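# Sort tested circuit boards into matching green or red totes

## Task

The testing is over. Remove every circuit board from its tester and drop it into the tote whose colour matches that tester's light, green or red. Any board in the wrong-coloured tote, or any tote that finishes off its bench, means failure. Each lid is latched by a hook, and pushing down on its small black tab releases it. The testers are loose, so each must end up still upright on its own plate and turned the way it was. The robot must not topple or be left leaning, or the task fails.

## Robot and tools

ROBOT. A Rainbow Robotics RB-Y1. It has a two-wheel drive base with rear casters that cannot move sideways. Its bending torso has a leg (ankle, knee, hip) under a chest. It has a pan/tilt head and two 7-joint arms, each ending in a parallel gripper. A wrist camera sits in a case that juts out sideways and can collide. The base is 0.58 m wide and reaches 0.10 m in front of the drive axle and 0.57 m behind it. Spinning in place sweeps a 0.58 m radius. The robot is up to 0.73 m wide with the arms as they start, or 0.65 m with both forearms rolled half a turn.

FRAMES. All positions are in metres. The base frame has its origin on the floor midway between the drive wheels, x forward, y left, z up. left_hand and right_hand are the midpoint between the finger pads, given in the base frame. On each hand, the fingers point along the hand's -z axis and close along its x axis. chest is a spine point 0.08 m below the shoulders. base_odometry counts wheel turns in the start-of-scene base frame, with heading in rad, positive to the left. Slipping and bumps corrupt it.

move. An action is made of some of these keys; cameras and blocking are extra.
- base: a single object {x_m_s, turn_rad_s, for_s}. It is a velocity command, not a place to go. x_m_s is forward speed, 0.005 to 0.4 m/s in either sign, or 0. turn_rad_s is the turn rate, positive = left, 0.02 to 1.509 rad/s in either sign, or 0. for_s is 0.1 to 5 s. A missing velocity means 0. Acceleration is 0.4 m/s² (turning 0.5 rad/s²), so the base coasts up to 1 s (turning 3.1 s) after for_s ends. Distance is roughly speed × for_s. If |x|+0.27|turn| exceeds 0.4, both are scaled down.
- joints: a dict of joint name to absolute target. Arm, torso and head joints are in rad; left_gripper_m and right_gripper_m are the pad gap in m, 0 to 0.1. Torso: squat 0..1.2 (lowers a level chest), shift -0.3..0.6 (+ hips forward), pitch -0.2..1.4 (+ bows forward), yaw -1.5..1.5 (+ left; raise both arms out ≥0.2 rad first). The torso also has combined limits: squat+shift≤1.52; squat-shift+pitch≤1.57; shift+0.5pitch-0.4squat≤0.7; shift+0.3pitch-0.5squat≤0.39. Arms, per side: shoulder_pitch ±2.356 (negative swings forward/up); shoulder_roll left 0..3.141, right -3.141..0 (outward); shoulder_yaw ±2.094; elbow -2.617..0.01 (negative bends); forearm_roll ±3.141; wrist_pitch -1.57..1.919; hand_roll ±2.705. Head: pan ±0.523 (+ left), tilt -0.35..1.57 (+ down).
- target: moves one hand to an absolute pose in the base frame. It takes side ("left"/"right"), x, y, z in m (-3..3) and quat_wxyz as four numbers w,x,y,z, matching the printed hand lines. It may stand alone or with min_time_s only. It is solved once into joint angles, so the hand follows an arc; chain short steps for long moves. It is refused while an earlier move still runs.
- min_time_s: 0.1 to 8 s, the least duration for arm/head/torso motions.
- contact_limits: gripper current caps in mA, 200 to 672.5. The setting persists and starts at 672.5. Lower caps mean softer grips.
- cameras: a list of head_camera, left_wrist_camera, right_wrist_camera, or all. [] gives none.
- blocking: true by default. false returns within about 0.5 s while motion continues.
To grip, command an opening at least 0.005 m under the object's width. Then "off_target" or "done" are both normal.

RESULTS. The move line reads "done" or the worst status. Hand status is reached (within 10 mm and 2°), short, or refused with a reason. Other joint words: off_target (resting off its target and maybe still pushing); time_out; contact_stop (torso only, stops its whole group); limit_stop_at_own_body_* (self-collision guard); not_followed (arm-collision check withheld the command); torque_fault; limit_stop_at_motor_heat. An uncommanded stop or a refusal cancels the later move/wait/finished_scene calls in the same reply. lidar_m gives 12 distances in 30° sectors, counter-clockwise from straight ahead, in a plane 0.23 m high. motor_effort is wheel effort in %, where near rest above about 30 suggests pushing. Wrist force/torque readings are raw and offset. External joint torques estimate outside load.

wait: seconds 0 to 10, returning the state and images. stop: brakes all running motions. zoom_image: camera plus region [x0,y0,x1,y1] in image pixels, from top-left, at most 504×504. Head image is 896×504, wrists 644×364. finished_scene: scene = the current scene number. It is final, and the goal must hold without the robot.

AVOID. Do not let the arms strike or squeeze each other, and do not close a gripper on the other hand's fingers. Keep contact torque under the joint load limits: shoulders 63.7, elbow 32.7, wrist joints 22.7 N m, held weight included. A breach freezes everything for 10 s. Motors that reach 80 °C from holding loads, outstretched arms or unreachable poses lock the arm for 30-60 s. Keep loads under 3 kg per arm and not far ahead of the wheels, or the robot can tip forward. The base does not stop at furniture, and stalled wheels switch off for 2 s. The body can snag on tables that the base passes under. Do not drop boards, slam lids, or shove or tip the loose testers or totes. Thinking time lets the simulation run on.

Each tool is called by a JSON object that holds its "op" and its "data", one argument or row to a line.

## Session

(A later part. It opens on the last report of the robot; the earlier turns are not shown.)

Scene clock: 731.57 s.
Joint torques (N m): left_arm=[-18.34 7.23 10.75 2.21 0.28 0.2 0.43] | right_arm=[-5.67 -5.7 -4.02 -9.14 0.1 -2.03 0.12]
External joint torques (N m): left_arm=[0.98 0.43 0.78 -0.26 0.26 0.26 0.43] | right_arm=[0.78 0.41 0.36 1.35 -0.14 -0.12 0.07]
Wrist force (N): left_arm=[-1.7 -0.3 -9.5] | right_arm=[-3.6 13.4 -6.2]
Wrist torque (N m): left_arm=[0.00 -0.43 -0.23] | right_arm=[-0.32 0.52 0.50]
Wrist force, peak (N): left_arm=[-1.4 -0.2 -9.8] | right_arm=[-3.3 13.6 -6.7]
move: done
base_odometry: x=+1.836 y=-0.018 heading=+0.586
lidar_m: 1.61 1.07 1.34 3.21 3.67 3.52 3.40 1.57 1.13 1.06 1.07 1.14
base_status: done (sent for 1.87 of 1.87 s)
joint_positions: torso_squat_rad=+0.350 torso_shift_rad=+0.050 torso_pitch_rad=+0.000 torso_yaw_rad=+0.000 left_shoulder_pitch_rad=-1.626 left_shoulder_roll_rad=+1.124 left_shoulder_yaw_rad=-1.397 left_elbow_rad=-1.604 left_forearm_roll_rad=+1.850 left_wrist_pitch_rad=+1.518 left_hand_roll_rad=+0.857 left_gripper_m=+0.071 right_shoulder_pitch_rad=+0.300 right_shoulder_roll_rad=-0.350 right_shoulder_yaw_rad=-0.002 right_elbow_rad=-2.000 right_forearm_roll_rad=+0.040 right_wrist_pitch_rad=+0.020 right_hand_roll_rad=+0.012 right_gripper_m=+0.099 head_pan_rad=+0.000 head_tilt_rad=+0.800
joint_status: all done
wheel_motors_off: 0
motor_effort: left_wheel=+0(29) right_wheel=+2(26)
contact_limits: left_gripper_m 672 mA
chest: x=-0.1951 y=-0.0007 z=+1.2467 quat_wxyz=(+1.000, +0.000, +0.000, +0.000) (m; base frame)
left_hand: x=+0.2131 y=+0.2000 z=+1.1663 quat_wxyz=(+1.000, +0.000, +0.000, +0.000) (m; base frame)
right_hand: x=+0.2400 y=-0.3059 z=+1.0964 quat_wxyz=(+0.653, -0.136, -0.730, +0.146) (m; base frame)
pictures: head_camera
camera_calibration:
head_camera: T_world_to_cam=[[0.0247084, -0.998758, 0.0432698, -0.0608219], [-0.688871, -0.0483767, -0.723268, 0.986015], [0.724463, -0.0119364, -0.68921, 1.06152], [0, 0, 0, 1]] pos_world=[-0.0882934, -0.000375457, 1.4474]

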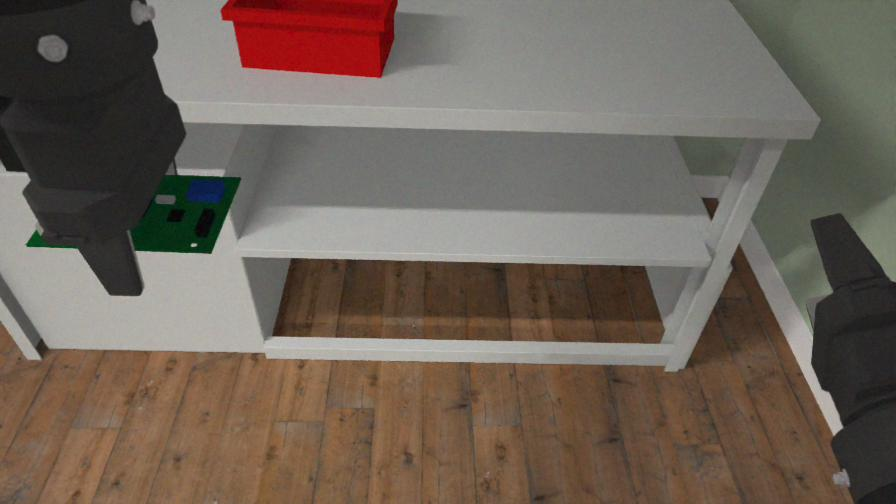

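Forward ~0.61.

{"op": "move", "data": {
  "base": {"x_m_s":0.2,"for_s":2.7},
  "cameras": ["head_camera"]
}}

{"op": "move", "data": {
  "base": {"x_m_s":0.1,"for_s":0.7},
  "joints": {"torso_shift_rad":0.23},
  "cameras": ["head_camera","left_wrist_camera"]
}}

Scene clock: 739.97 s.
Joint torques (N m): left_arm=[-18.31 6.94 10.6 2.08 0.24 0.2 0.4] | right_arm=[-6.11 -5.68 -4.01 -9.2 0.13 -1.94 0.03]
External joint torques (N m): left_arm=[1.01 0.15 0.63 -0.39 0.21 0.26 0.4] | right_arm=[0.34 0.42 0.36 1.29 -0.1 -0.03 -0.02]
Wrist force (N): left_arm=[-1.5 -0.2 -9.6] | right_arm=[-3.3 13.3 -6.4]
Wrist torque (N m): left_arm=[-0.02 -0.42 -0.23] | right_arm=[-0.28 0.53 0.48]
Wrist force, peak (N): left_arm=[-1.4 -0.3 -9.9] | right_arm=[-3.6 13.7 -6.7]
move: done
base_odometry: x=+2.286 y=+0.281 heading=+0.586
lidar_m: 1.08 0.66 0.63 1.48 3.68 4.10 3.94 1.54 1.11 1.05 0.74 0.91
base_status: done (sent for 2.7 of 2.7 s)
joint_positions: torso_squat_rad=+0.350 torso_shift_rad=+0.050 torso_pitch_rad=+0.000 torso_yaw_rad=+0.000 left_shoulder_pitch_rad=-1.626 left_shoulder_roll_rad=+1.124 left_shoulder_yaw_rad=-1.397 left_elbow_rad=-1.604 left_forearm_roll_rad=+1.850 left_wrist_pitch_rad=+1.518 left_hand_roll_rad=+0.857 left_gripper_m=+0.071 right_shoulder_pitch_rad=+0.300 right_shoulder_roll_rad=-0.350 right_shoulder_yaw_rad=-0.002 right_elbow_rad=-2.000 right_forearm_roll_rad=+0.040 right_wrist_pitch_rad=+0.020 right_hand_roll_rad=+0.012 right_gripper_m=+0.099 head_pan_rad=+0.000 head_tilt_rad=+0.800
joint_status: not commanded
wheel_motors_off: 0
motor_effort: left_wheel=+1(27) right_wheel=-2(30)
contact_limits: left_gripper_m 672 mA
chest: x=-0.1951 y=-0.0007 z=+1.2467 quat_wxyz=(+1.000, +0.000, +0.000, +0.000) (m; base frame)
left_hand: x=+0.2131 y=+0.2000 z=+1.1663 quat_wxyz=(+1.000, +0.000, +0.000, +0.000) (m; base frame)
right_hand: x=+0.2400 y=-0.3059 z=+1.0964 quat_wxyz=(+0.653, -0.136, -0.730, +0.146) (m; base frame)
pictures: head_camera
camera_calibration:
head_camera: T_world_to_cam=[[0.0247084, -0.998758, 0.0432698, -0.0608219], [-0.688871, -0.0483767, -0.723268, 0.986015], [0.724463, -0.0119364, -0.68921, 1.06152], [0, 0, 0, 1]] pos_world=[-0.0882934, -0.000375457, 1.4474]

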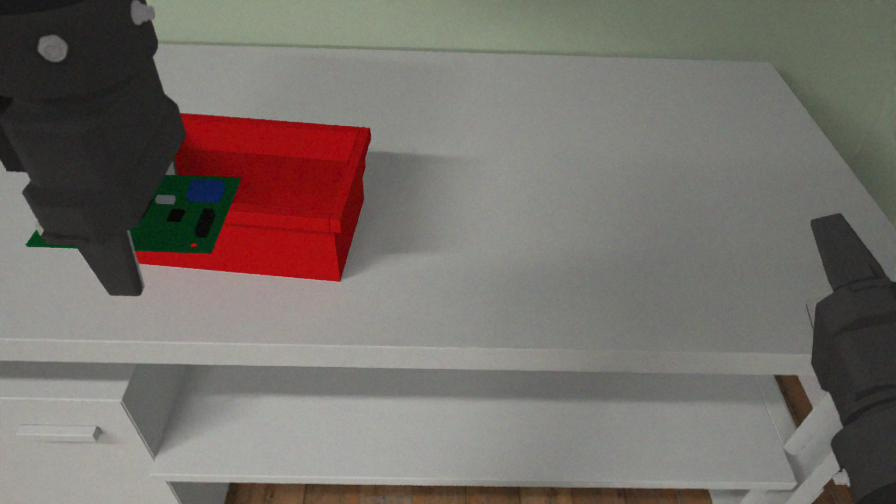

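Scene clock: 741.97 s.
Joint torques (N m): left_arm=[-18.29 7.1 10.76 2.3 0.26 0.19 0.41] | right_arm=[-5.92 -5.69 -4.12 -9.22 0.2 -1.9 0.03]
External joint torques (N m): left_arm=[1.03 0.31 0.79 -0.16 0.23 0.25 0.41] | right_arm=[0.53 0.41 0.26 1.27 -0.04 0.01 -0.02]
Wrist force (N): left_arm=[-1.6 -0.1 -9.7] | right_arm=[-3.1 13.7 -6.2]
Wrist torque (N m): left_arm=[-0.02 -0.42 -0.20] | right_arm=[-0.34 0.58 0.46]
Wrist force, peak (N): left_arm=[-1.3 -0.1 -10.0] | right_arm=[-3.5 13.7 -7.0]
move: done
base_odometry: x=+2.344 y=+0.319 heading=+0.586
lidar_m: 1.01 0.67 0.59 1.46 3.69 4.17 4.01 1.54 1.10 1.04 0.70 0.90
base_status: done (sent for 0.7 of 0.7 s)
joint_positions: torso_squat_rad=+0.350 torso_shift_rad=+0.230 torso_pitch_rad=+0.000 torso_yaw_rad=+0.000 left_shoulder_pitch_rad=-1.626 left_shoulder_roll_rad=+1.124 left_shoulder_yaw_rad=-1.397 left_elbow_rad=-1.604 left_forearm_roll_rad=+1.850 left_wrist_pitch_rad=+1.518 left_hand_roll_rad=+0.857 left_gripper_m=+0.071 right_shoulder_pitch_rad=+0.300 right_shoulder_roll_rad=-0.350 right_shoulder_yaw_rad=-0.002 right_elbow_rad=-2.000 right_forearm_roll_rad=+0.040 right_wrist_pitch_rad=+0.020 right_hand_roll_rad=+0.012 right_gripper_m=+0.099 head_pan_rad=+0.000 head_tilt_rad=+0.800
joint_status: all done
wheel_motors_off: 0
motor_effort: left_wheel=+0(29) right_wheel=-2(23)
contact_limits: left_gripper_m 672 mA
chest: x=-0.0781 y=-0.0007 z=+1.2302 quat_wxyz=(+1.000, +0.000, +0.000, +0.000) (m; base frame)
left_hand: x=+0.3302 y=+0.2000 z=+1.1498 quat_wxyz=(+1.000, +0.000, +0.000, +0.000) (m; base frame)
right_hand: x=+0.3571 y=-0.3059 z=+1.0799 quat_wxyz=(+0.653, -0.136, -0.730, +0.146) (m; base frame)
pictures: head_camera, left_wrist_camera
camera_calibration:
head_camera: T_world_to_cam=[[0.0247084, -0.998758, 0.0432698, -0.0630013], [-0.688871, -0.0483767, -0.723268, 1.05475], [0.724463, -0.0119364, -0.68921, 0.965315], [0, 0, 0, 1]] pos_world=[0.0288066, -0.000375457, 1.4309]
left_wrist_camera: T_world_to_cam=[[0.999803, 0.0153172, -0.0126375, -0.319947], [0.019539, -0.872366, 0.488463, -0.35932], [-0.00354261, -0.488614, -0.872493, 1.17109], [0, 0, 0, 1]] pos_world=[0.331053, 0.263655, 1.19324]

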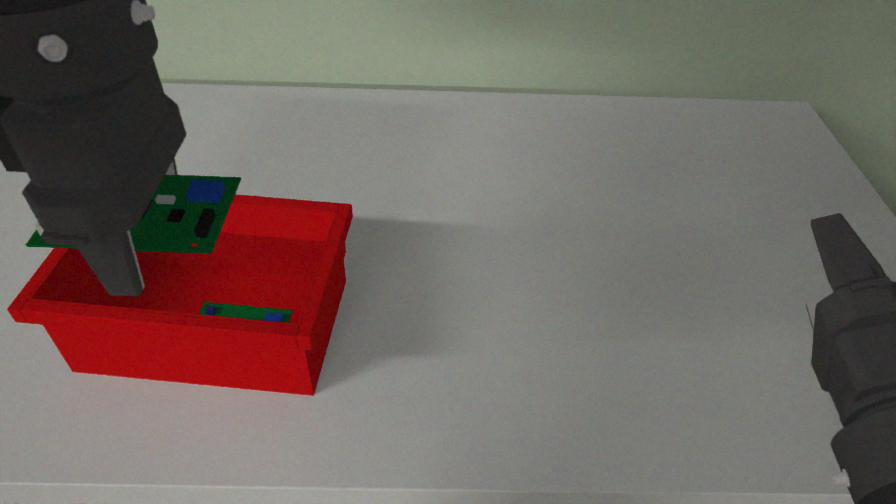

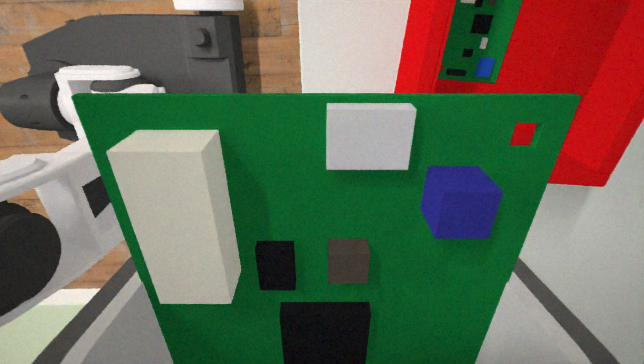

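{"op": "move", "data": {
  "target": {"side":"left","x":0.4,"y":0.05,"z":1.2,"quat_wxyz":[1,0,0,0]},
  "min_time_s": 2,
  "cameras": ["head_camera","left_wrist_camera"]
}}

Scene clock: 764.80 s.
Joint torques (N m): left_arm=[-22.11 8.37 7.19 3.12 0.29 0.23 -0.15] | right_arm=[-5.92 -5.66 -3.93 -9.12 0.02 -1.92 0.12]
External joint torques (N m): left_arm=[1.04 -1.38 1 0.77 0.27 0.31 -0.15] | right_arm=[0.53 0.45 0.45 1.37 -0.22 -0.01 0.07]
Wrist force (N): left_arm=[-1.4 -0.1 -9.9] | right_arm=[-3.3 13.4 -6.5]
Wrist torque (N m): left_arm=[-0.02 -0.36 -0.20] | right_arm=[-0.29 0.59 0.46]
Wrist force, peak (N): left_arm=[-1.8 -0.6 -10.2] | right_arm=[-3.5 13.9 -6.3]
move: done
base_odometry: x=+2.344 y=+0.319 heading=+0.586
lidar_m: 1.01 0.66 0.58 1.47 3.69 4.18 4.01 1.54 1.10 1.05 0.70 0.90
base_status: not commanded
joint_positions: torso_squat_rad=+0.350 torso_shift_rad=+0.230 torso_pitch_rad=+0.000 torso_yaw_rad=+0.000 left_shoulder_pitch_rad=-1.844 left_shoulder_roll_rad=+0.466 left_shoulder_yaw_rad=-1.370 left_elbow_rad=-0.730 left_forearm_roll_rad=+1.864 left_wrist_pitch_rad=+1.700 left_hand_roll_rad=+0.713 left_gripper_m=+0.071 right_shoulder_pitch_rad=+0.300 right_shoulder_roll_rad=-0.350 right_shoulder_yaw_rad=-0.002 right_elbow_rad=-2.000 right_forearm_roll_rad=+0.040 right_wrist_pitch_rad=+0.020 right_hand_roll_rad=+0.012 right_gripper_m=+0.099 head_pan_rad=+0.000 head_tilt_rad=+0.800
joint_status: all done
wheel_motors_off: 0
motor_effort: left_wheel=+0(2) right_wheel=-3(5)
contact_limits: left_gripper_m 672 mA
chest: x=-0.0781 y=-0.0007 z=+1.2302 quat_wxyz=(+1.000, +0.000, +0.000, +0.000) (m; base frame)
left_hand: x=+0.3994 y=+0.0502 z=+1.2000 quat_wxyz=(+1.000, -0.001, -0.003, +0.000) (m; base frame)
left_hand_status: reached (checked arc, planned for 2.0 s): 1 mm and 0.4 deg off.
right_hand: x=+0.3571 y=-0.3059 z=+1.0799 quat_wxyz=(+0.653, -0.136, -0.730, +0.146) (m; base frame)
pictures: head_camera, left_wrist_camera
camera_calibration:
head_camera: T_world_to_cam=[[0.0247778, -0.998753, 0.0433415, -0.0631056], [-0.688868, -0.0484765, -0.723264, 1.05474], [0.724463, -0.0119357, -0.68921, 0.965314], [0, 0, 0, 1]] pos_world=[0.0288065, -0.000375092, 1.4309]
left_wrist_camera: T_world_to_cam=[[0.999847, 0.0161409, -0.00676357, -0.393364], [0.0173819, -0.87095, 0.491063, -0.518233], [0.00203546, -0.491106, -0.871098, 1.13813], [0, 0, 0, 1]] pos_world=[0.399995, 0.113936, 1.24325]

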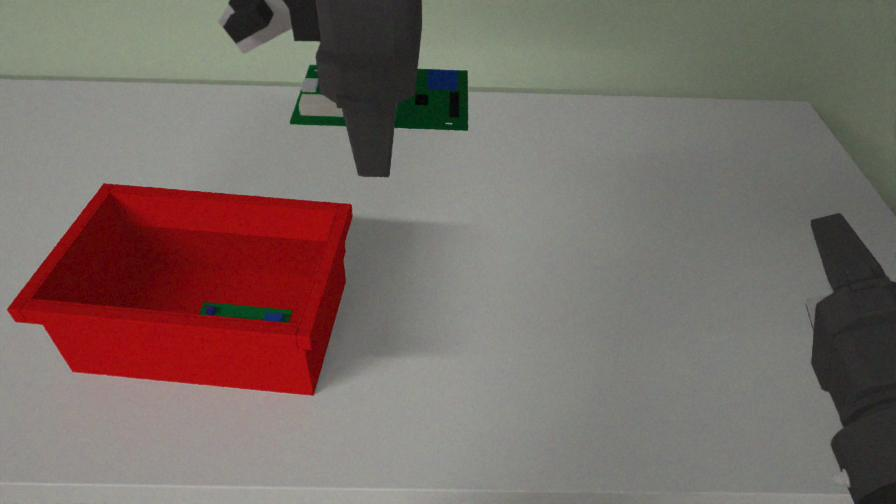

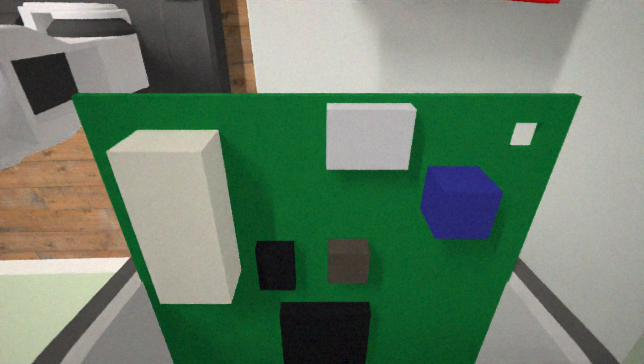

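{"op": "move", "data": {
  "target": {"side":"left","x":0.38,"y":0.24,"z":1.17,"quat_wxyz":[1,0,0,0]},
  "min_time_s": 2,
  "cameras": ["left_wrist_camera"]
}}

{"op": "move", "data": {
  "target": {"side":"left","x":0.469,"y":0.285,"z":1.12,"quat_wxyz":[0.9987,0,0,-0.05]},
  "min_time_s": 2,
  "cameras": ["head_camera","left_wrist_camera"]
}}

Scene clock: 780.47 s.
Joint torques (N m): left_arm=[-19.32 8 8.33 1.36 0.14 -0.46 -0.15] | right_arm=[-6.19 -5.83 -3.99 -9.05 0.16 -1.95 0.07]
External joint torques (N m): left_arm=[1.95 0.59 -0.83 -0.93 0.12 -0.39 -0.15] | right_arm=[0.25 0.27 0.39 1.44 -0.07 -0.04 0.02]
Wrist force (N): left_arm=[-1.3 -0.3 -9.7] | right_arm=[-3.6 13.4 -6.3]
Wrist torque (N m): left_arm=[0.00 -0.37 -0.21] | right_arm=[-0.30 0.53 0.47]
Wrist force, peak (N): left_arm=[-1.2 0.2 -10.3] | right_arm=[-3.5 13.7 -6.4]
move: done
base_odometry: x=+2.344 y=+0.319 heading=+0.586
lidar_m: 1.01 0.66 0.58 1.47 3.69 4.17 4.01 1.54 1.10 1.05 0.70 0.90
base_status: not commanded
joint_positions: torso_squat_rad=+0.350 torso_shift_rad=+0.230 torso_pitch_rad=+0.000 torso_yaw_rad=+0.000 left_shoulder_pitch_rad=-1.634 left_shoulder_roll_rad=+1.050 left_shoulder_yaw_rad=-1.385 left_elbow_rad=-1.252 left_forearm_roll_rad=+1.843 left_wrist_pitch_rad=+1.611 left_hand_roll_rad=+0.592 left_gripper_m=+0.071 right_shoulder_pitch_rad=+0.300 right_shoulder_roll_rad=-0.350 right_shoulder_yaw_rad=-0.002 right_elbow_rad=-2.000 right_forearm_roll_rad=+0.040 right_wrist_pitch_rad=+0.020 right_hand_roll_rad=+0.012 right_gripper_m=+0.099 head_pan_rad=+0.000 head_tilt_rad=+0.800
joint_status: all done
wheel_motors_off: 0
motor_effort: left_wheel=+0(2) right_wheel=-2(5)
contact_limits: left_gripper_m 672 mA
chest: x=-0.0781 y=-0.0007 z=+1.2302 quat_wxyz=(+1.000, +0.000, +0.000, +0.000) (m; base frame)
left_hand: x=+0.3800 y=+0.2398 z=+1.1704 quat_wxyz=(+1.000, +0.000, +0.001, +0.000) (m; base frame)
left_hand_status: reached (checked arc, planned for 2.0 s): 0 mm and 0.1 deg off.
right_hand: x=+0.3571 y=-0.3059 z=+1.0799 quat_wxyz=(+0.653, -0.136, -0.730, +0.146) (m; base frame)
pictures: left_wrist_camera
camera_calibration:
left_wrist_camera: T_world_to_cam=[[0.999792, 0.0153385, -0.0134366, -0.369213], [0.0199461, -0.872584, 0.488057, -0.33523], [-0.00423843, -0.488224, -0.872708, 1.2091], [0, 0, 0, 1]] pos_world=[0.380948, 0.303458, 1.21384]

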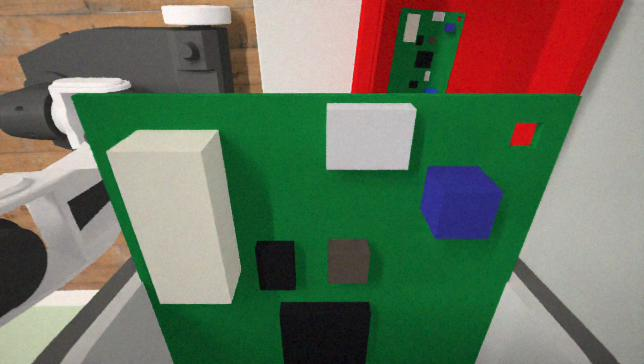

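Scene clock: 782.80 s.
Joint torques (N m): left_arm=[-23.16 7.81 1.6 2.47 0.04 -0.52 0] | right_arm=[-6.07 -5.97 -4 -9.01 0.01 -2 0.03]
External joint torques (N m): left_arm=[1.96 -1.32 -1.1 0.74 0.04 -0.27 0] | right_arm=[0.38 0.13 0.38 1.48 -0.23 -0.1 -0.02]
Wrist force (N): left_arm=[-2.1 -0.4 -9.6] | right_arm=[-3.2 13.3 -6.2]
Wrist torque (N m): left_arm=[-0.01 -0.44 -0.20] | right_arm=[-0.27 0.58 0.46]
Wrist force, peak (N): left_arm=[-1.7 -0.5 -10.2] | right_arm=[-3.5 13.8 -6.8]
move: short
base_odometry: x=+2.344 y=+0.319 heading=+0.586
lidar_m: 1.01 0.67 0.58 1.46 3.69 4.17 4.00 1.55 1.10 1.04 0.70 0.91
base_status: not commanded
joint_positions: torso_squat_rad=+0.350 torso_shift_rad=+0.230 torso_pitch_rad=+0.000 torso_yaw_rad=+0.000 left_shoulder_pitch_rad=-1.580 left_shoulder_roll_rad=+0.614 left_shoulder_yaw_rad=-1.417 left_elbow_rad=-0.267 left_forearm_roll_rad=+1.764 left_wrist_pitch_rad=+1.547 left_hand_roll_rad=-0.084 left_gripper_m=+0.071 right_shoulder_pitch_rad=+0.300 right_shoulder_roll_rad=-0.350 right_shoulder_yaw_rad=-0.002 right_elbow_rad=-2.000 right_forearm_roll_rad=+0.040 right_wrist_pitch_rad=+0.020 right_hand_roll_rad=+0.012 right_gripper_m=+0.099 head_pan_rad=+0.000 head_tilt_rad=+0.800
joint_status: all done
wheel_motors_off: 0
motor_effort: left_wheel=+0(2) right_wheel=-4(5)
contact_limits: left_gripper_m 672 mA
chest: x=-0.0781 y=-0.0007 z=+1.2302 quat_wxyz=(+1.000, +0.000, +0.000, +0.000) (m; base frame)
left_hand: x=+0.4684 y=+0.2849 z=+1.1201 quat_wxyz=(+0.998, +0.006, -0.035, -0.050) (m; base frame)
left_hand_status: short (checked arc, as near as the solve gets, planned for 2.0 s): 1 mm and 4.1 deg off. The place is met; only the turn is off.
right_hand: x=+0.3570 y=-0.3059 z=+1.0799 quat_wxyz=(+0.653, -0.136, -0.730, +0.146) (m; base frame)
pictures: head_camera, left_wrist_camera
camera_calibration:
head_camera: T_world_to_cam=[[0.0247747, -0.998753, 0.0433437, -0.0631086], [-0.688816, -0.0484767, -0.723314, 1.05481], [0.724513, -0.0119359, -0.689158, 0.965238], [0, 0, 0, 1]] pos_world=[0.0288064, -0.000375092, 1.4309]
left_wrist_camera: T_world_to_cam=[[0.994757, -0.0848036, 0.0571602, -0.507165], [-0.101814, -0.873883, 0.475355, -0.201572], [0.00963948, -0.478683, -0.877935, 1.18426], [0, 0, 0, 1]] pos_world=[0.472568, 0.347728, 1.16452]

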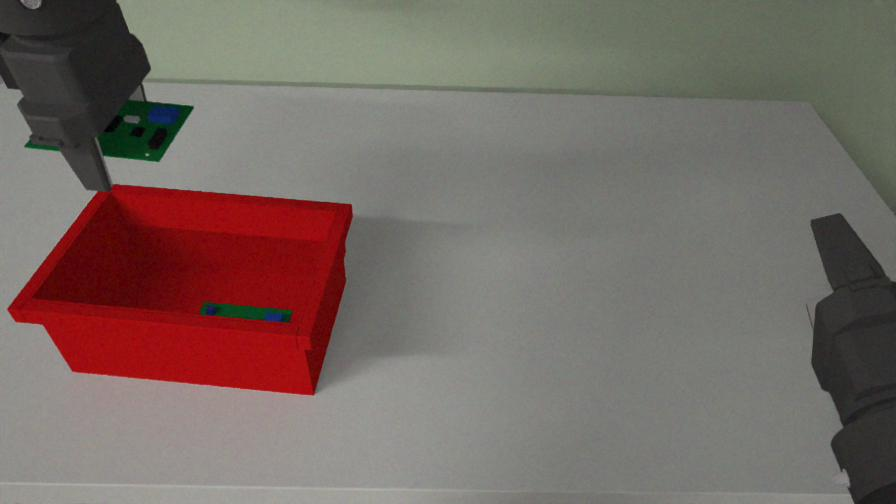

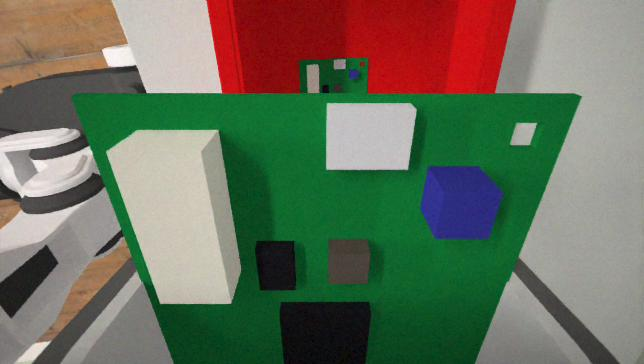

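{"op": "move", "data": {
  "base": {"x_m_s":0.05,"for_s":0.5},
  "cameras": []
}}

{"op": "move", "data": {
  "target": {"side":"left","x":0.461,"y":0.235,"z":1.09,"quat_wxyz":[0.9976,0,0,-0.07]},
  "min_time_s": 2,
  "cameras": ["head_camera","left_wrist_camera"]
}}

Scene clock: 795.90 s.
Joint torques (N m): left_arm=[-23.46 8 1.61 2.36 0.07 -0.41 0.03] | right_arm=[-5.95 -5.59 -4.01 -9.09 0.07 -1.9 0.04]
External joint torques (N m): left_arm=[1.66 -1.14 -1.08 0.62 0.07 -0.16 0.03] | right_arm=[0.5 0.52 0.37 1.4 -0.17 0.01 -0.01]
Wrist force (N): left_arm=[-2.1 -0.4 -9.7] | right_arm=[-3.1 13.5 -6.6]
Wrist torque (N m): left_arm=[-0.01 -0.45 -0.20] | right_arm=[-0.29 0.57 0.47]
Wrist force, peak (N): left_arm=[-2.2 -0.3 -10.1] | right_arm=[-3.5 13.7 -6.8]
move: done
base_odometry: x=+2.365 y=+0.333 heading=+0.586
lidar_m: 0.98 0.67 0.57 1.10 3.66 4.20 4.03 1.55 1.10 1.04 0.68 0.90
base_status: done (sent for 0.5 of 0.5 s)
joint_positions: torso_squat_rad=+0.350 torso_shift_rad=+0.230 torso_pitch_rad=+0.000 torso_yaw_rad=+0.000 left_shoulder_pitch_rad=-1.580 left_shoulder_roll_rad=+0.614 left_shoulder_yaw_rad=-1.417 left_elbow_rad=-0.267 left_forearm_roll_rad=+1.764 left_wrist_pitch_rad=+1.547 left_hand_roll_rad=-0.084 left_gripper_m=+0.071 right_shoulder_pitch_rad=+0.300 right_shoulder_roll_rad=-0.350 right_shoulder_yaw_rad=-0.002 right_elbow_rad=-2.000 right_forearm_roll_rad=+0.040 right_wrist_pitch_rad=+0.020 right_hand_roll_rad=+0.012 right_gripper_m=+0.099 head_pan_rad=+0.000 head_tilt_rad=+0.800
joint_status: not commanded
wheel_motors_off: 0
motor_effort: left_wheel=-1(22) right_wheel=-3(19)
contact_limits: left_gripper_m 672 mA
chest: x=-0.0781 y=-0.0007 z=+1.2302 quat_wxyz=(+1.000, +0.000, +0.000, +0.000) (m; base frame)
left_hand: x=+0.4684 y=+0.2849 z=+1.1201 quat_wxyz=(+0.998, +0.006, -0.035, -0.050) (m; base frame)
right_hand: x=+0.3570 y=-0.3059 z=+1.0800 quat_wxyz=(+0.653, -0.136, -0.730, +0.146) (m; base frame)
pictures: none
No camera images: "cameras" was empty.

Scene clock: 798.23 s.
Joint torques (N m): left_arm=[-22.71 7.09 1.49 2.44 0.42 0.16 0.46] | right_arm=[-5.91 -5.45 -4.35 -9.09 0.17 -1.92 0.14]
External joint torques (N m): left_arm=[2.62 -2.18 -1.19 0.69 0.41 0.3 0.46] | right_arm=[0.53 0.65 0.03 1.4 -0.07 -0.02 0.09]
Wrist force (N): left_arm=[-1.6 -0.2 -9.6] | right_arm=[-3.5 13.2 -6.4]
Wrist torque (N m): left_arm=[-0.02 -0.41 -0.23] | right_arm=[-0.28 0.53 0.44]
Wrist force, peak (N): left_arm=[-1.5 -0.2 -10.2] | right_arm=[-3.3 13.8 -6.5]
move: done
base_odometry: x=+2.365 y=+0.333 heading=+0.586
lidar_m: 0.98 0.67 0.57 1.09 3.65 4.21 4.03 1.54 1.10 1.04 0.69 0.90
base_status: not commanded
joint_positions: torso_squat_rad=+0.350 torso_shift_rad=+0.230 torso_pitch_rad=+0.000 torso_yaw_rad=+0.000 left_shoulder_pitch_rad=-1.559 left_shoulder_roll_rad=+0.510 left_shoulder_yaw_rad=-1.418 left_elbow_rad=-0.267 left_forearm_roll_rad=+1.768 left_wrist_pitch_rad=+1.547 left_hand_roll_rad=-0.034 left_gripper_m=+0.071 right_shoulder_pitch_rad=+0.300 right_shoulder_roll_rad=-0.350 right_shoulder_yaw_rad=-0.002 right_elbow_rad=-2.000 right_forearm_roll_rad=+0.040 right_wrist_pitch_rad=+0.020 right_hand_roll_rad=+0.012 right_gripper_m=+0.099 head_pan_rad=+0.000 head_tilt_rad=+0.800
joint_status: all done
wheel_motors_off: 0
motor_effort: left_wheel=+1(2) right_wheel=-3(4)
contact_limits: left_gripper_m 672 mA
chest: x=-0.0781 y=-0.0007 z=+1.2302 quat_wxyz=(+1.000, +0.000, +0.000, +0.000) (m; base frame)
left_hand: x=+0.4606 y=+0.2350 z=+1.0903 quat_wxyz=(+0.998, +0.001, -0.008, -0.070) (m; base frame)
left_hand_status: reached (checked arc, planned for 2.0 s): 0 mm and 0.9 deg off.
right_hand: x=+0.3570 y=-0.3059 z=+1.0800 quat_wxyz=(+0.653, -0.136, -0.730, +0.146) (m; base frame)
pictures: head_camera, left_wrist_camera
camera_calibration:
head_camera: T_world_to_cam=[[0.0247716, -0.998753, 0.0433449, -0.0631079], [-0.688765, -0.0484763, -0.723362, 1.05481], [0.724561, -0.0119357, -0.689107, 0.965238], [0, 0, 0, 1]] pos_world=[0.0287063, -0.000375093, 1.4309]
left_wrist_camera: T_world_to_cam=[[0.992234, -0.12435, 0.00296595, -0.432423], [-0.110068, -0.86666, 0.486606, -0.241925], [-0.0579392, -0.483154, -0.873616, 1.1618], [0, 0, 0, 1]] pos_world=[0.469751, 0.297891, 1.13398]

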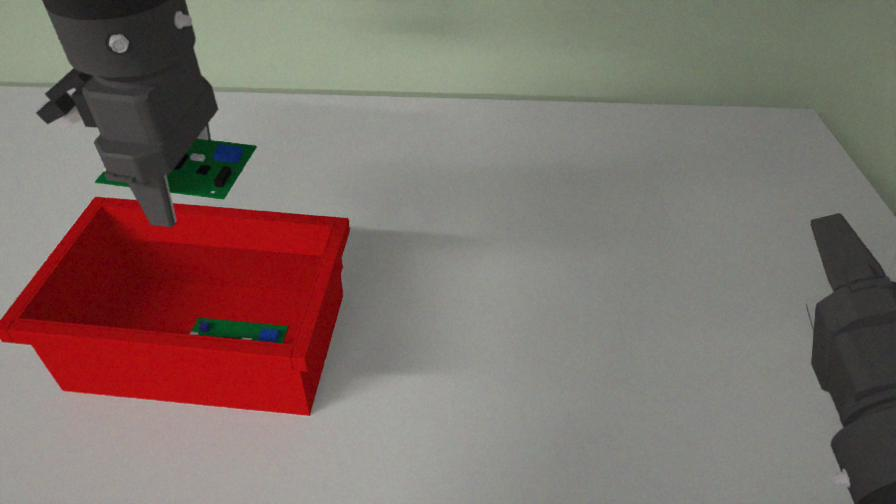

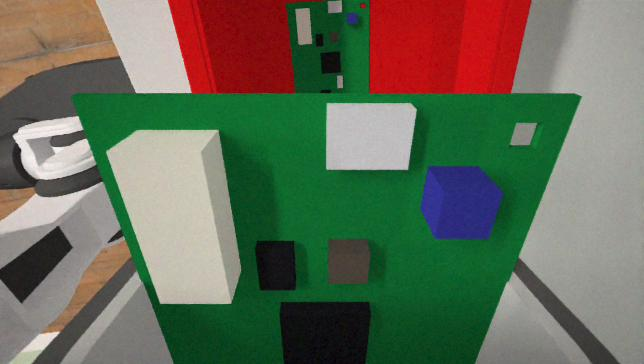

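{"op": "move", "data": {
  "target": {"side":"left","x":0.466,"y":0.235,"z":1.05,"quat_wxyz":[0.996,0,0,-0.09]},
  "min_time_s": 2,
  "cameras": ["head_camera","left_wrist_camera"]
}}

{"op": "move", "data": {
  "target": {"side":"left","x":0.466,"y":0.235,"z":0.99,"quat_wxyz":[0.996,0,0,-0.09]},
  "min_time_s": 2,
  "cameras": ["head_camera","left_wrist_camera"]
}}

Scene clock: 809.60 s.
Joint torques (N m): left_arm=[-22.62 7.34 1.25 2.48 0.05 -0.55 -0.32] | right_arm=[-5.91 -5.73 -3.83 -9.15 0.09 -1.94 0.03]
External joint torques (N m): left_arm=[2.73 -2.01 -1.44 0.67 0.05 -0.36 -0.32] | right_arm=[0.53 0.37 0.55 1.34 -0.15 -0.03 -0.02]
Wrist force (N): left_arm=[-1.8 -0.2 -10.1] | right_arm=[-3.4 13.1 -6.4]
Wrist torque (N m): left_arm=[-0.01 -0.43 -0.18] | right_arm=[-0.26 0.54 0.47]
Wrist force, peak (N): left_arm=[-2.1 -0.4 -10.1] | right_arm=[-3.7 13.6 -6.6]
move: short
base_odometry: x=+2.365 y=+0.333 heading=+0.586
lidar_m: 0.98 0.67 0.57 1.10 3.65 4.20 4.03 1.54 1.09 1.04 0.68 0.89
base_status: not commanded
joint_positions: torso_squat_rad=+0.350 torso_shift_rad=+0.230 torso_pitch_rad=+0.000 torso_yaw_rad=+0.000 left_shoulder_pitch_rad=-1.490 left_shoulder_roll_rad=+0.485 left_shoulder_yaw_rad=-1.422 left_elbow_rad=-0.267 left_forearm_roll_rad=+1.759 left_wrist_pitch_rad=+1.448 left_hand_roll_rad=-0.073 left_gripper_m=+0.071 right_shoulder_pitch_rad=+0.300 right_shoulder_roll_rad=-0.350 right_shoulder_yaw_rad=-0.002 right_elbow_rad=-2.000 right_forearm_roll_rad=+0.040 right_wrist_pitch_rad=+0.020 right_hand_roll_rad=+0.012 right_gripper_m=+0.099 head_pan_rad=+0.000 head_tilt_rad=+0.800
joint_status: all done
wheel_motors_off: 0
motor_effort: left_wheel=+1(2) right_wheel=-3(4)
contact_limits: left_gripper_m 672 mA
chest: x=-0.0781 y=-0.0007 z=+1.2302 quat_wxyz=(+1.000, +0.000, +0.000, +0.000) (m; base frame)
left_hand: x=+0.4655 y=+0.2350 z=+1.0503 quat_wxyz=(+0.996, +0.002, -0.020, -0.090) (m; base frame)
left_hand_status: short (checked arc, as near as the solve gets, planned for 2.0 s): 1 mm and 2.3 deg off. The place is met; only the turn is off.
right_hand: x=+0.3570 y=-0.3059 z=+1.0800 quat_wxyz=(+0.653, -0.136, -0.730, +0.146) (m; base frame)
pictures: head_camera, left_wrist_camera
camera_calibration:
head_camera: T_world_to_cam=[[0.0247716, -0.998753, 0.0433449, -0.0631079], [-0.688765, -0.0484763, -0.723362, 1.05481], [0.724561, -0.0119357, -0.689107, 0.965238], [0, 0, 0, 1]] pos_world=[0.0287063, -0.000375093, 1.4309]
left_wrist_camera: T_world_to_cam=[[0.986127, -0.163823, 0.0267533, -0.450049], [-0.156304, -0.862169, 0.481906, -0.19653], [-0.0558815, -0.479402, -0.875815, 1.12762], [0, 0, 0, 1]] pos_world=[0.4761, 0.297412, 1.09433]

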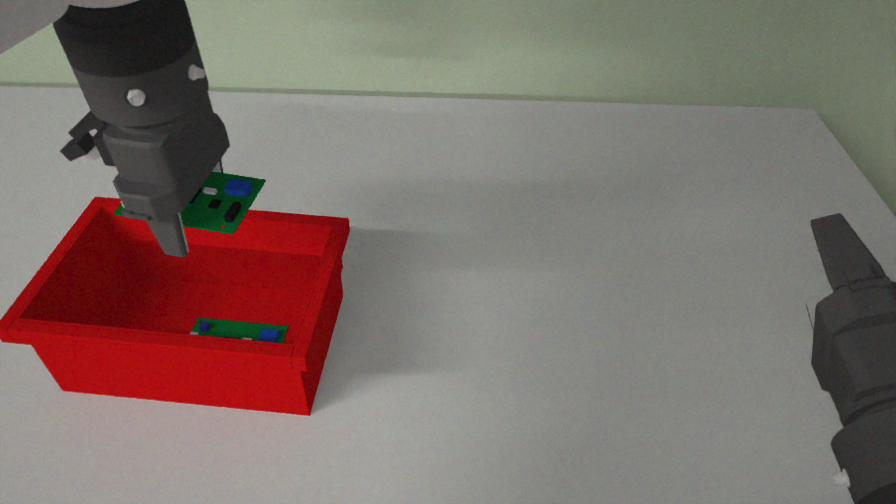

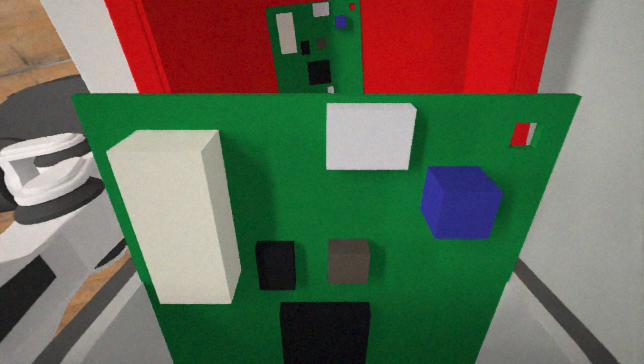

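Scene clock: 811.93 s.
Joint torques (N m): left_arm=[-22.8 7.39 1.2 2.58 -0.05 -0.6 0.47] | right_arm=[-5.96 -5.78 -3.95 -9.27 0.14 -1.89 0.06]
External joint torques (N m): left_arm=[2.31 -1.9 -1.46 0.73 -0.05 -0.35 0.48] | right_arm=[0.48 0.32 0.43 1.23 -0.09 0.02 0.01]
Wrist force (N): left_arm=[-2.0 -0.2 -9.8] | right_arm=[-3.3 13.7 -6.4]
Wrist torque (N m): left_arm=[-0.01 -0.43 -0.20] | right_arm=[-0.34 0.55 0.46]
Wrist force, peak (N): left_arm=[-2.0 -0.9 -10.1] | right_arm=[-3.4 13.6 -6.7]
move: short
base_odometry: x=+2.365 y=+0.333 heading=+0.586
lidar_m: 0.98 0.68 0.57 1.10 3.66 4.20 4.03 1.54 1.09 1.04 0.69 0.91
base_status: not commanded
joint_positions: torso_squat_rad=+0.350 torso_shift_rad=+0.230 torso_pitch_rad=+0.000 torso_yaw_rad=+0.000 left_shoulder_pitch_rad=-1.384 left_shoulder_roll_rad=+0.446 left_shoulder_yaw_rad=-1.430 left_elbow_rad=-0.267 left_forearm_roll_rad=+1.746 left_wrist_pitch_rad=+1.306 left_hand_roll_rad=-0.069 left_gripper_m=+0.071 right_shoulder_pitch_rad=+0.300 right_shoulder_roll_rad=-0.350 right_shoulder_yaw_rad=-0.002 right_elbow_rad=-2.000 right_forearm_roll_rad=+0.040 right_wrist_pitch_rad=+0.020 right_hand_roll_rad=+0.012 right_gripper_m=+0.099 head_pan_rad=+0.000 head_tilt_rad=+0.800
joint_status: all done
wheel_motors_off: 0
motor_effort: left_wheel=+1(2) right_wheel=-2(4)
contact_limits: left_gripper_m 672 mA
chest: x=-0.0781 y=-0.0007 z=+1.2302 quat_wxyz=(+1.000, +0.000, +0.000, +0.000) (m; base frame)
left_hand: x=+0.4655 y=+0.2350 z=+0.9904 quat_wxyz=(+0.995, +0.004, -0.034, -0.090) (m; base frame)
left_hand_status: short (checked arc, as near as the solve gets, planned for 2.0 s): 1 mm and 4.0 deg off. The place is met; only the turn is off.
right_hand: x=+0.3570 y=-0.3059 z=+1.0800 quat_wxyz=(+0.653, -0.136, -0.730, +0.146) (m; base frame)
pictures: head_camera, left_wrist_camera
camera_calibration:
head_camera: T_world_to_cam=[[0.0247716, -0.998753, 0.0433449, -0.0631079], [-0.688765, -0.0484763, -0.723362, 1.05481], [0.724561, -0.0119357, -0.689107, 0.965238], [0, 0, 0, 1]] pos_world=[0.0287063, -0.000375093, 1.4309]
left_wrist_camera: T_world_to_cam=[[0.984895, -0.164004, 0.0555319, -0.476221], [-0.170493, -0.862575, 0.476337, -0.15539], [-0.0302207, -0.47861, -0.877508, 1.06466], [0, 0, 0, 1]] pos_world=[0.474709, 0.297418, 1.03471]

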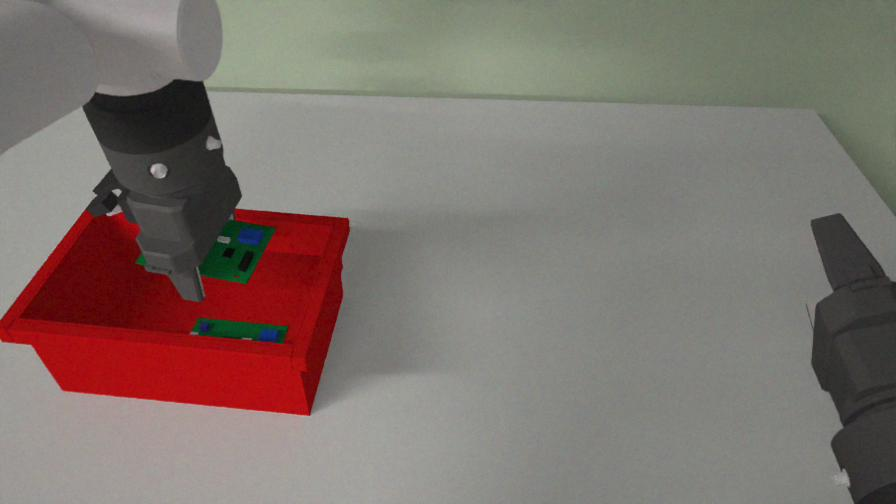

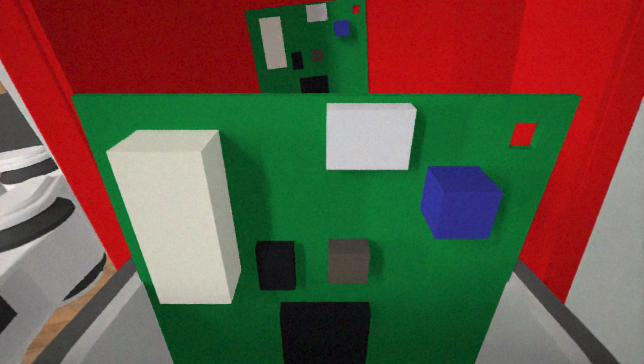

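{"op": "move", "data": {
  "target": {"side":"left","x":0.464,"y":0.235,"z":0.95,"quat_wxyz":[0.996,0,0,-0.09]},
  "min_time_s": 2,
  "cameras": ["head_camera","left_wrist_camera"]
}}

{"op": "move", "data": {
  "target": {"side":"left","x":0.464,"y":0.235,"z":0.928,"quat_wxyz":[0.996,0,0,-0.09]},
  "min_time_s": 2,
  "cameras": ["head_camera","left_wrist_camera"]
}}

Scene clock: 821.17 s.
Joint torques (N m): left_arm=[-22.28 6.98 1.46 2.5 -0.02 -0.64 0.52] | right_arm=[-5.97 -5.76 -4.14 -9.06 0.12 -1.96 0.13]
External joint torques (N m): left_arm=[2.5 -2.16 -1.17 0.63 -0.01 -0.34 0.52] | right_arm=[0.47 0.35 0.24 1.43 -0.12 -0.05 0.08]
Wrist force (N): left_arm=[-2.5 -0.6 -9.5] | right_arm=[-3.5 13.3 -6.4]
Wrist torque (N m): left_arm=[0.02 -0.47 -0.21] | right_arm=[-0.28 0.54 0.47]
Wrist force, peak (N): left_arm=[-2.2 -0.4 -10.3] | right_arm=[-3.5 13.8 -6.4]
move: short
base_odometry: x=+2.365 y=+0.333 heading=+0.586
lidar_m: 0.98 0.66 0.57 1.09 3.65 4.20 4.03 1.53 1.10 1.05 0.68 0.90
base_status: not commanded
joint_positions: torso_squat_rad=+0.350 torso_shift_rad=+0.230 torso_pitch_rad=+0.000 torso_yaw_rad=+0.000 left_shoulder_pitch_rad=-1.312 left_shoulder_roll_rad=+0.420 left_shoulder_yaw_rad=-1.437 left_elbow_rad=-0.267 left_forearm_roll_rad=+1.734 left_wrist_pitch_rad=+1.201 left_hand_roll_rad=-0.064 left_gripper_m=+0.071 right_shoulder_pitch_rad=+0.300 right_shoulder_roll_rad=-0.350 right_shoulder_yaw_rad=-0.002 right_elbow_rad=-2.000 right_forearm_roll_rad=+0.040 right_wrist_pitch_rad=+0.020 right_hand_roll_rad=+0.012 right_gripper_m=+0.099 head_pan_rad=+0.000 head_tilt_rad=+0.800
joint_status: all done
wheel_motors_off: 0
motor_effort: left_wheel=+0(2) right_wheel=-3(4)
contact_limits: left_gripper_m 672 mA
chest: x=-0.0781 y=-0.0007 z=+1.2302 quat_wxyz=(+1.000, +0.000, +0.000, +0.000) (m; base frame)
left_hand: x=+0.4635 y=+0.2350 z=+0.9505 quat_wxyz=(+0.995, +0.006, -0.048, -0.090) (m; base frame)
left_hand_status: short (checked arc, as near as the solve gets, planned for 2.0 s): 1 mm and 5.6 deg off. The place is met; only the turn is off.
right_hand: x=+0.3570 y=-0.3059 z=+1.0800 quat_wxyz=(+0.653, -0.136, -0.730, +0.146) (m; base frame)
pictures: head_camera, left_wrist_camera
camera_calibration:
head_camera: T_world_to_cam=[[0.0247716, -0.998753, 0.0433449, -0.0631079], [-0.688765, -0.0484763, -0.723362, 1.05481], [0.724561, -0.0119357, -0.689107, 0.965238], [0, 0, 0, 1]] pos_world=[0.0287063, -0.000375093, 1.4309]
left_wrist_camera: T_world_to_cam=[[0.982934, -0.164037, 0.0832645, -0.497545], [-0.183882, -0.862954, 0.470635, -0.125044], [-0.00534796, -0.477914, -0.87839, 1.01869], [0, 0, 0, 1]] pos_world=[0.471509, 0.297324, 0.995088]

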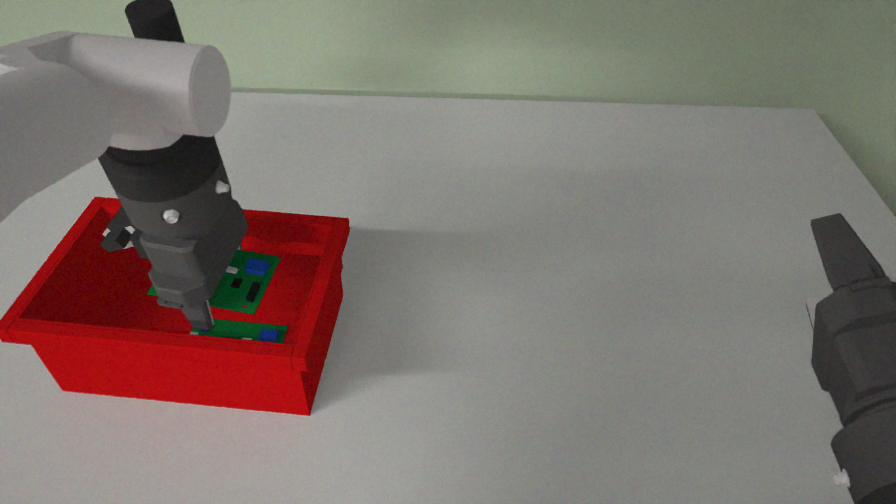

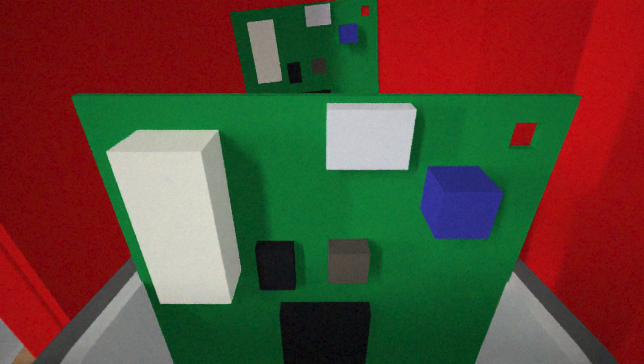

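Scene clock: 823.50 s.
Joint torques (N m): left_arm=[-22.09 7.11 1.35 2.54 -0.06 -0.74 0.54] | right_arm=[-6.16 -5.56 -3.98 -9.1 0.12 -1.91 0.07]
External joint torques (N m): left_arm=[2.46 -1.9 -1.25 0.66 -0.04 -0.39 0.55] | right_arm=[0.29 0.54 0.39 1.39 -0.11 0 0.02]
Wrist force (N): left_arm=[-2.4 -0.2 -9.6] | right_arm=[-3.3 13.1 -6.2]
Wrist torque (N m): left_arm=[-0.04 -0.47 -0.22] | right_arm=[-0.25 0.56 0.47]
Wrist force, peak (N): left_arm=[-2.4 -0.7 -10.0] | right_arm=[-3.7 13.8 -6.4]
move: short
base_odometry: x=+2.365 y=+0.333 heading=+0.586
lidar_m: 0.98 0.67 0.57 1.09 3.66 4.20 4.03 1.54 1.10 1.04 0.68 0.90
base_status: not commanded
joint_positions: torso_squat_rad=+0.350 torso_shift_rad=+0.230 torso_pitch_rad=+0.000 torso_yaw_rad=+0.000 left_shoulder_pitch_rad=-1.272 left_shoulder_roll_rad=+0.405 left_shoulder_yaw_rad=-1.442 left_elbow_rad=-0.267 left_forearm_roll_rad=+1.724 left_wrist_pitch_rad=+1.131 left_hand_roll_rad=-0.060 left_gripper_m=+0.071 right_shoulder_pitch_rad=+0.300 right_shoulder_roll_rad=-0.350 right_shoulder_yaw_rad=-0.002 right_elbow_rad=-2.000 right_forearm_roll_rad=+0.040 right_wrist_pitch_rad=+0.020 right_hand_roll_rad=+0.012 right_gripper_m=+0.099 head_pan_rad=+0.000 head_tilt_rad=+0.800
joint_status: all done
wheel_motors_off: 0
motor_effort: left_wheel=+0(2) right_wheel=-1(4)
contact_limits: left_gripper_m 672 mA
chest: x=-0.0781 y=-0.0007 z=+1.2302 quat_wxyz=(+1.000, +0.000, +0.000, +0.000) (m; base frame)
left_hand: x=+0.4635 y=+0.2350 z=+0.9285 quat_wxyz=(+0.994, +0.007, -0.062, -0.090) (m; base frame)
left_hand_status: short (checked arc, as near as the solve gets, planned for 2.0 s): 1 mm and 7.1 deg off. The place is met; only the turn is off.
right_hand: x=+0.3570 y=-0.3059 z=+1.0800 quat_wxyz=(+0.653, -0.136, -0.730, +0.146) (m; base frame)
pictures: head_camera, left_wrist_camera
camera_calibration:
head_camera: T_world_to_cam=[[0.0247716, -0.998753, 0.0433449, -0.0631079], [-0.688765, -0.0484763, -0.723362, 1.05481], [0.724561, -0.0119357, -0.689107, 0.965238], [0, 0, 0, 1]] pos_world=[0.0287063, -0.000375093, 1.4309]
left_wrist_camera: T_world_to_cam=[[0.980315, -0.16415, 0.109714, -0.518927], [-0.196577, -0.863356, 0.464731, -0.103222], [0.0184364, -0.47715, -0.878629, 0.988431], [0, 0, 0, 1]] pos_world=[0.470198, 0.29733, 0.973368]

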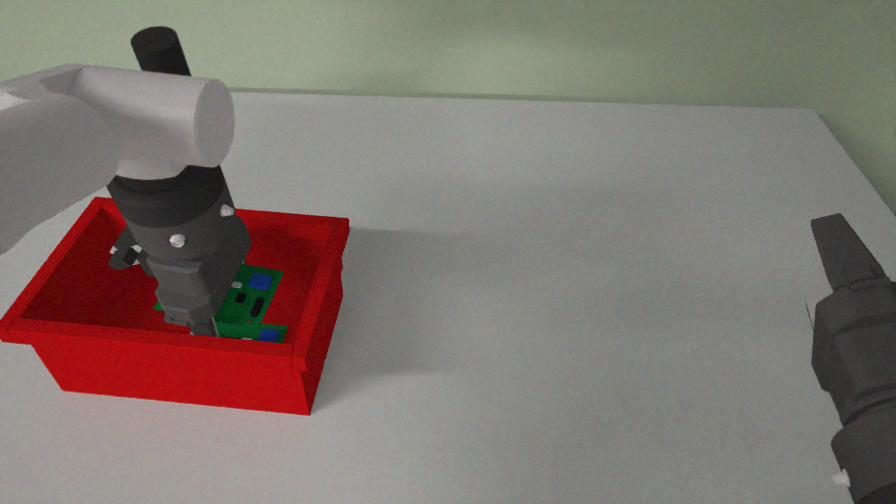

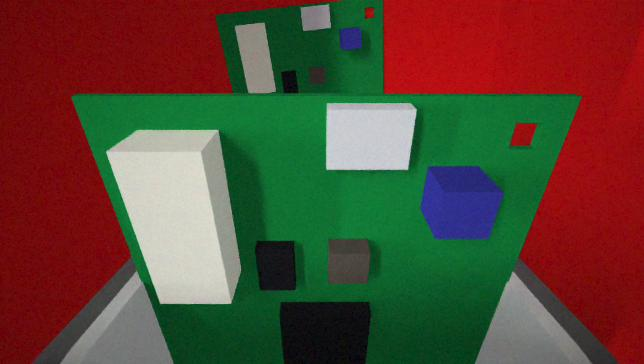

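{"op": "move", "data": {
  "target": {"side":"left","x":0.464,"y":0.235,"z":0.914,"quat_wxyz":[0.994,0.007,-0.062,-0.09]},
  "min_time_s": 1.5,
  "cameras": ["head_camera","left_wrist_camera"]
}}

Scene clock: 829.43 s.
Joint torques (N m): left_arm=[-18.11 5.08 1.05 2.17 0.04 -1.5 0.47] | right_arm=[-6.06 -5.82 -3.93 -9.1 0.14 -1.85 0.07]
External joint torques (N m): left_arm=[6.27 -3.84 -1.54 0.28 0.05 -1.1 0.48] | right_arm=[0.39 0.28 0.45 1.39 -0.1 0.06 0.02]
Wrist force (N): left_arm=[-2.2 0.2 2.1] | right_arm=[-3.2 13.3 -6.6]
Wrist torque (N m): left_arm=[-0.06 0.29 -0.28] | right_arm=[-0.27 0.57 0.46]
Wrist force, peak (N): left_arm=[-2.5 -0.4 -9.9] | right_arm=[-3.6 13.7 -6.5]
move: done
base_odometry: x=+2.365 y=+0.333 heading=+0.586
lidar_m: 0.98 0.67 0.56 1.09 3.66 4.20 4.04 1.54 1.09 1.04 0.69 0.90
base_status: not commanded
joint_positions: torso_squat_rad=+0.350 torso_shift_rad=+0.230 torso_pitch_rad=+0.000 torso_yaw_rad=+0.000 left_shoulder_pitch_rad=-1.246 left_shoulder_roll_rad=+0.396 left_shoulder_yaw_rad=-1.445 left_elbow_rad=-0.267 left_forearm_roll_rad=+1.718 left_wrist_pitch_rad=+1.081 left_hand_roll_rad=-0.057 left_gripper_m=+0.071 right_shoulder_pitch_rad=+0.300 right_shoulder_roll_rad=-0.350 right_shoulder_yaw_rad=-0.002 right_elbow_rad=-2.000 right_forearm_roll_rad=+0.040 right_wrist_pitch_rad=+0.020 right_hand_roll_rad=+0.012 right_gripper_m=+0.099 head_pan_rad=+0.000 head_tilt_rad=+0.800
joint_status: all done
wheel_motors_off: 0
motor_effort: left_wheel=+0(2) right_wheel=-2(4)
contact_limits: left_gripper_m 672 mA
chest: x=-0.0782 y=-0.0007 z=+1.2302 quat_wxyz=(+1.000, +0.000, +0.000, +0.000) (m; base frame)
left_hand: x=+0.4640 y=+0.2351 z=+0.9151 quat_wxyz=(+0.993, +0.008, -0.073, -0.090) (m; base frame)
left_hand_status: reached (checked arc, as near as the solve gets, planned for 1.5 s): 1 mm and 1.3 deg off.
right_hand: x=+0.3569 y=-0.3059 z=+1.0800 quat_wxyz=(+0.653, -0.136, -0.730, +0.146) (m; base frame)
pictures: head_camera, left_wrist_camera
camera_calibration:
head_camera: T_world_to_cam=[[0.0246961, -0.998758, 0.0432766, -0.0630058], [-0.688666, -0.0483765, -0.723463, 1.05488], [0.724658, -0.0119364, -0.689006, 0.965162], [0, 0, 0, 1]] pos_world=[0.0286062, -0.000375458, 1.4309]
left_wrist_camera: T_world_to_cam=[[0.977602, -0.164352, 0.131461, -0.536568], [-0.207031, -0.863289, 0.460293, -0.0879231], [0.0378391, -0.4772, -0.87798, 0.967138], [0, 0, 0, 1]] pos_world=[0.469751, 0.297429, 0.960136]

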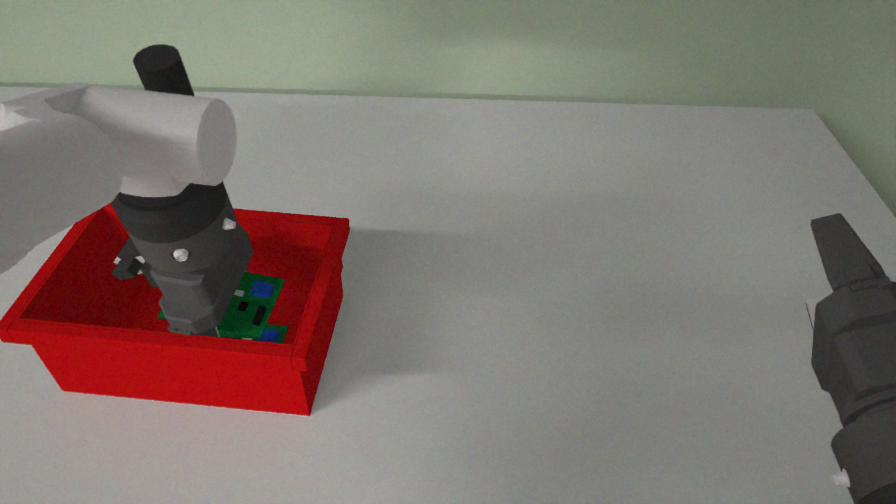

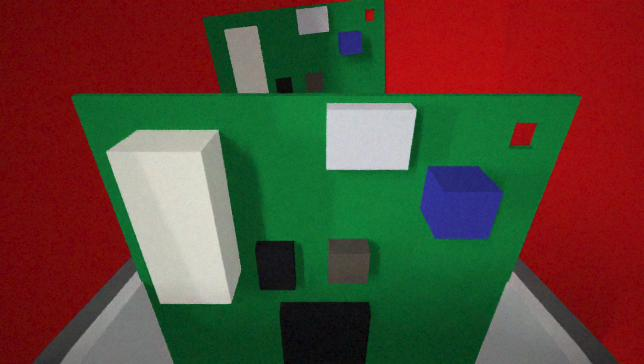

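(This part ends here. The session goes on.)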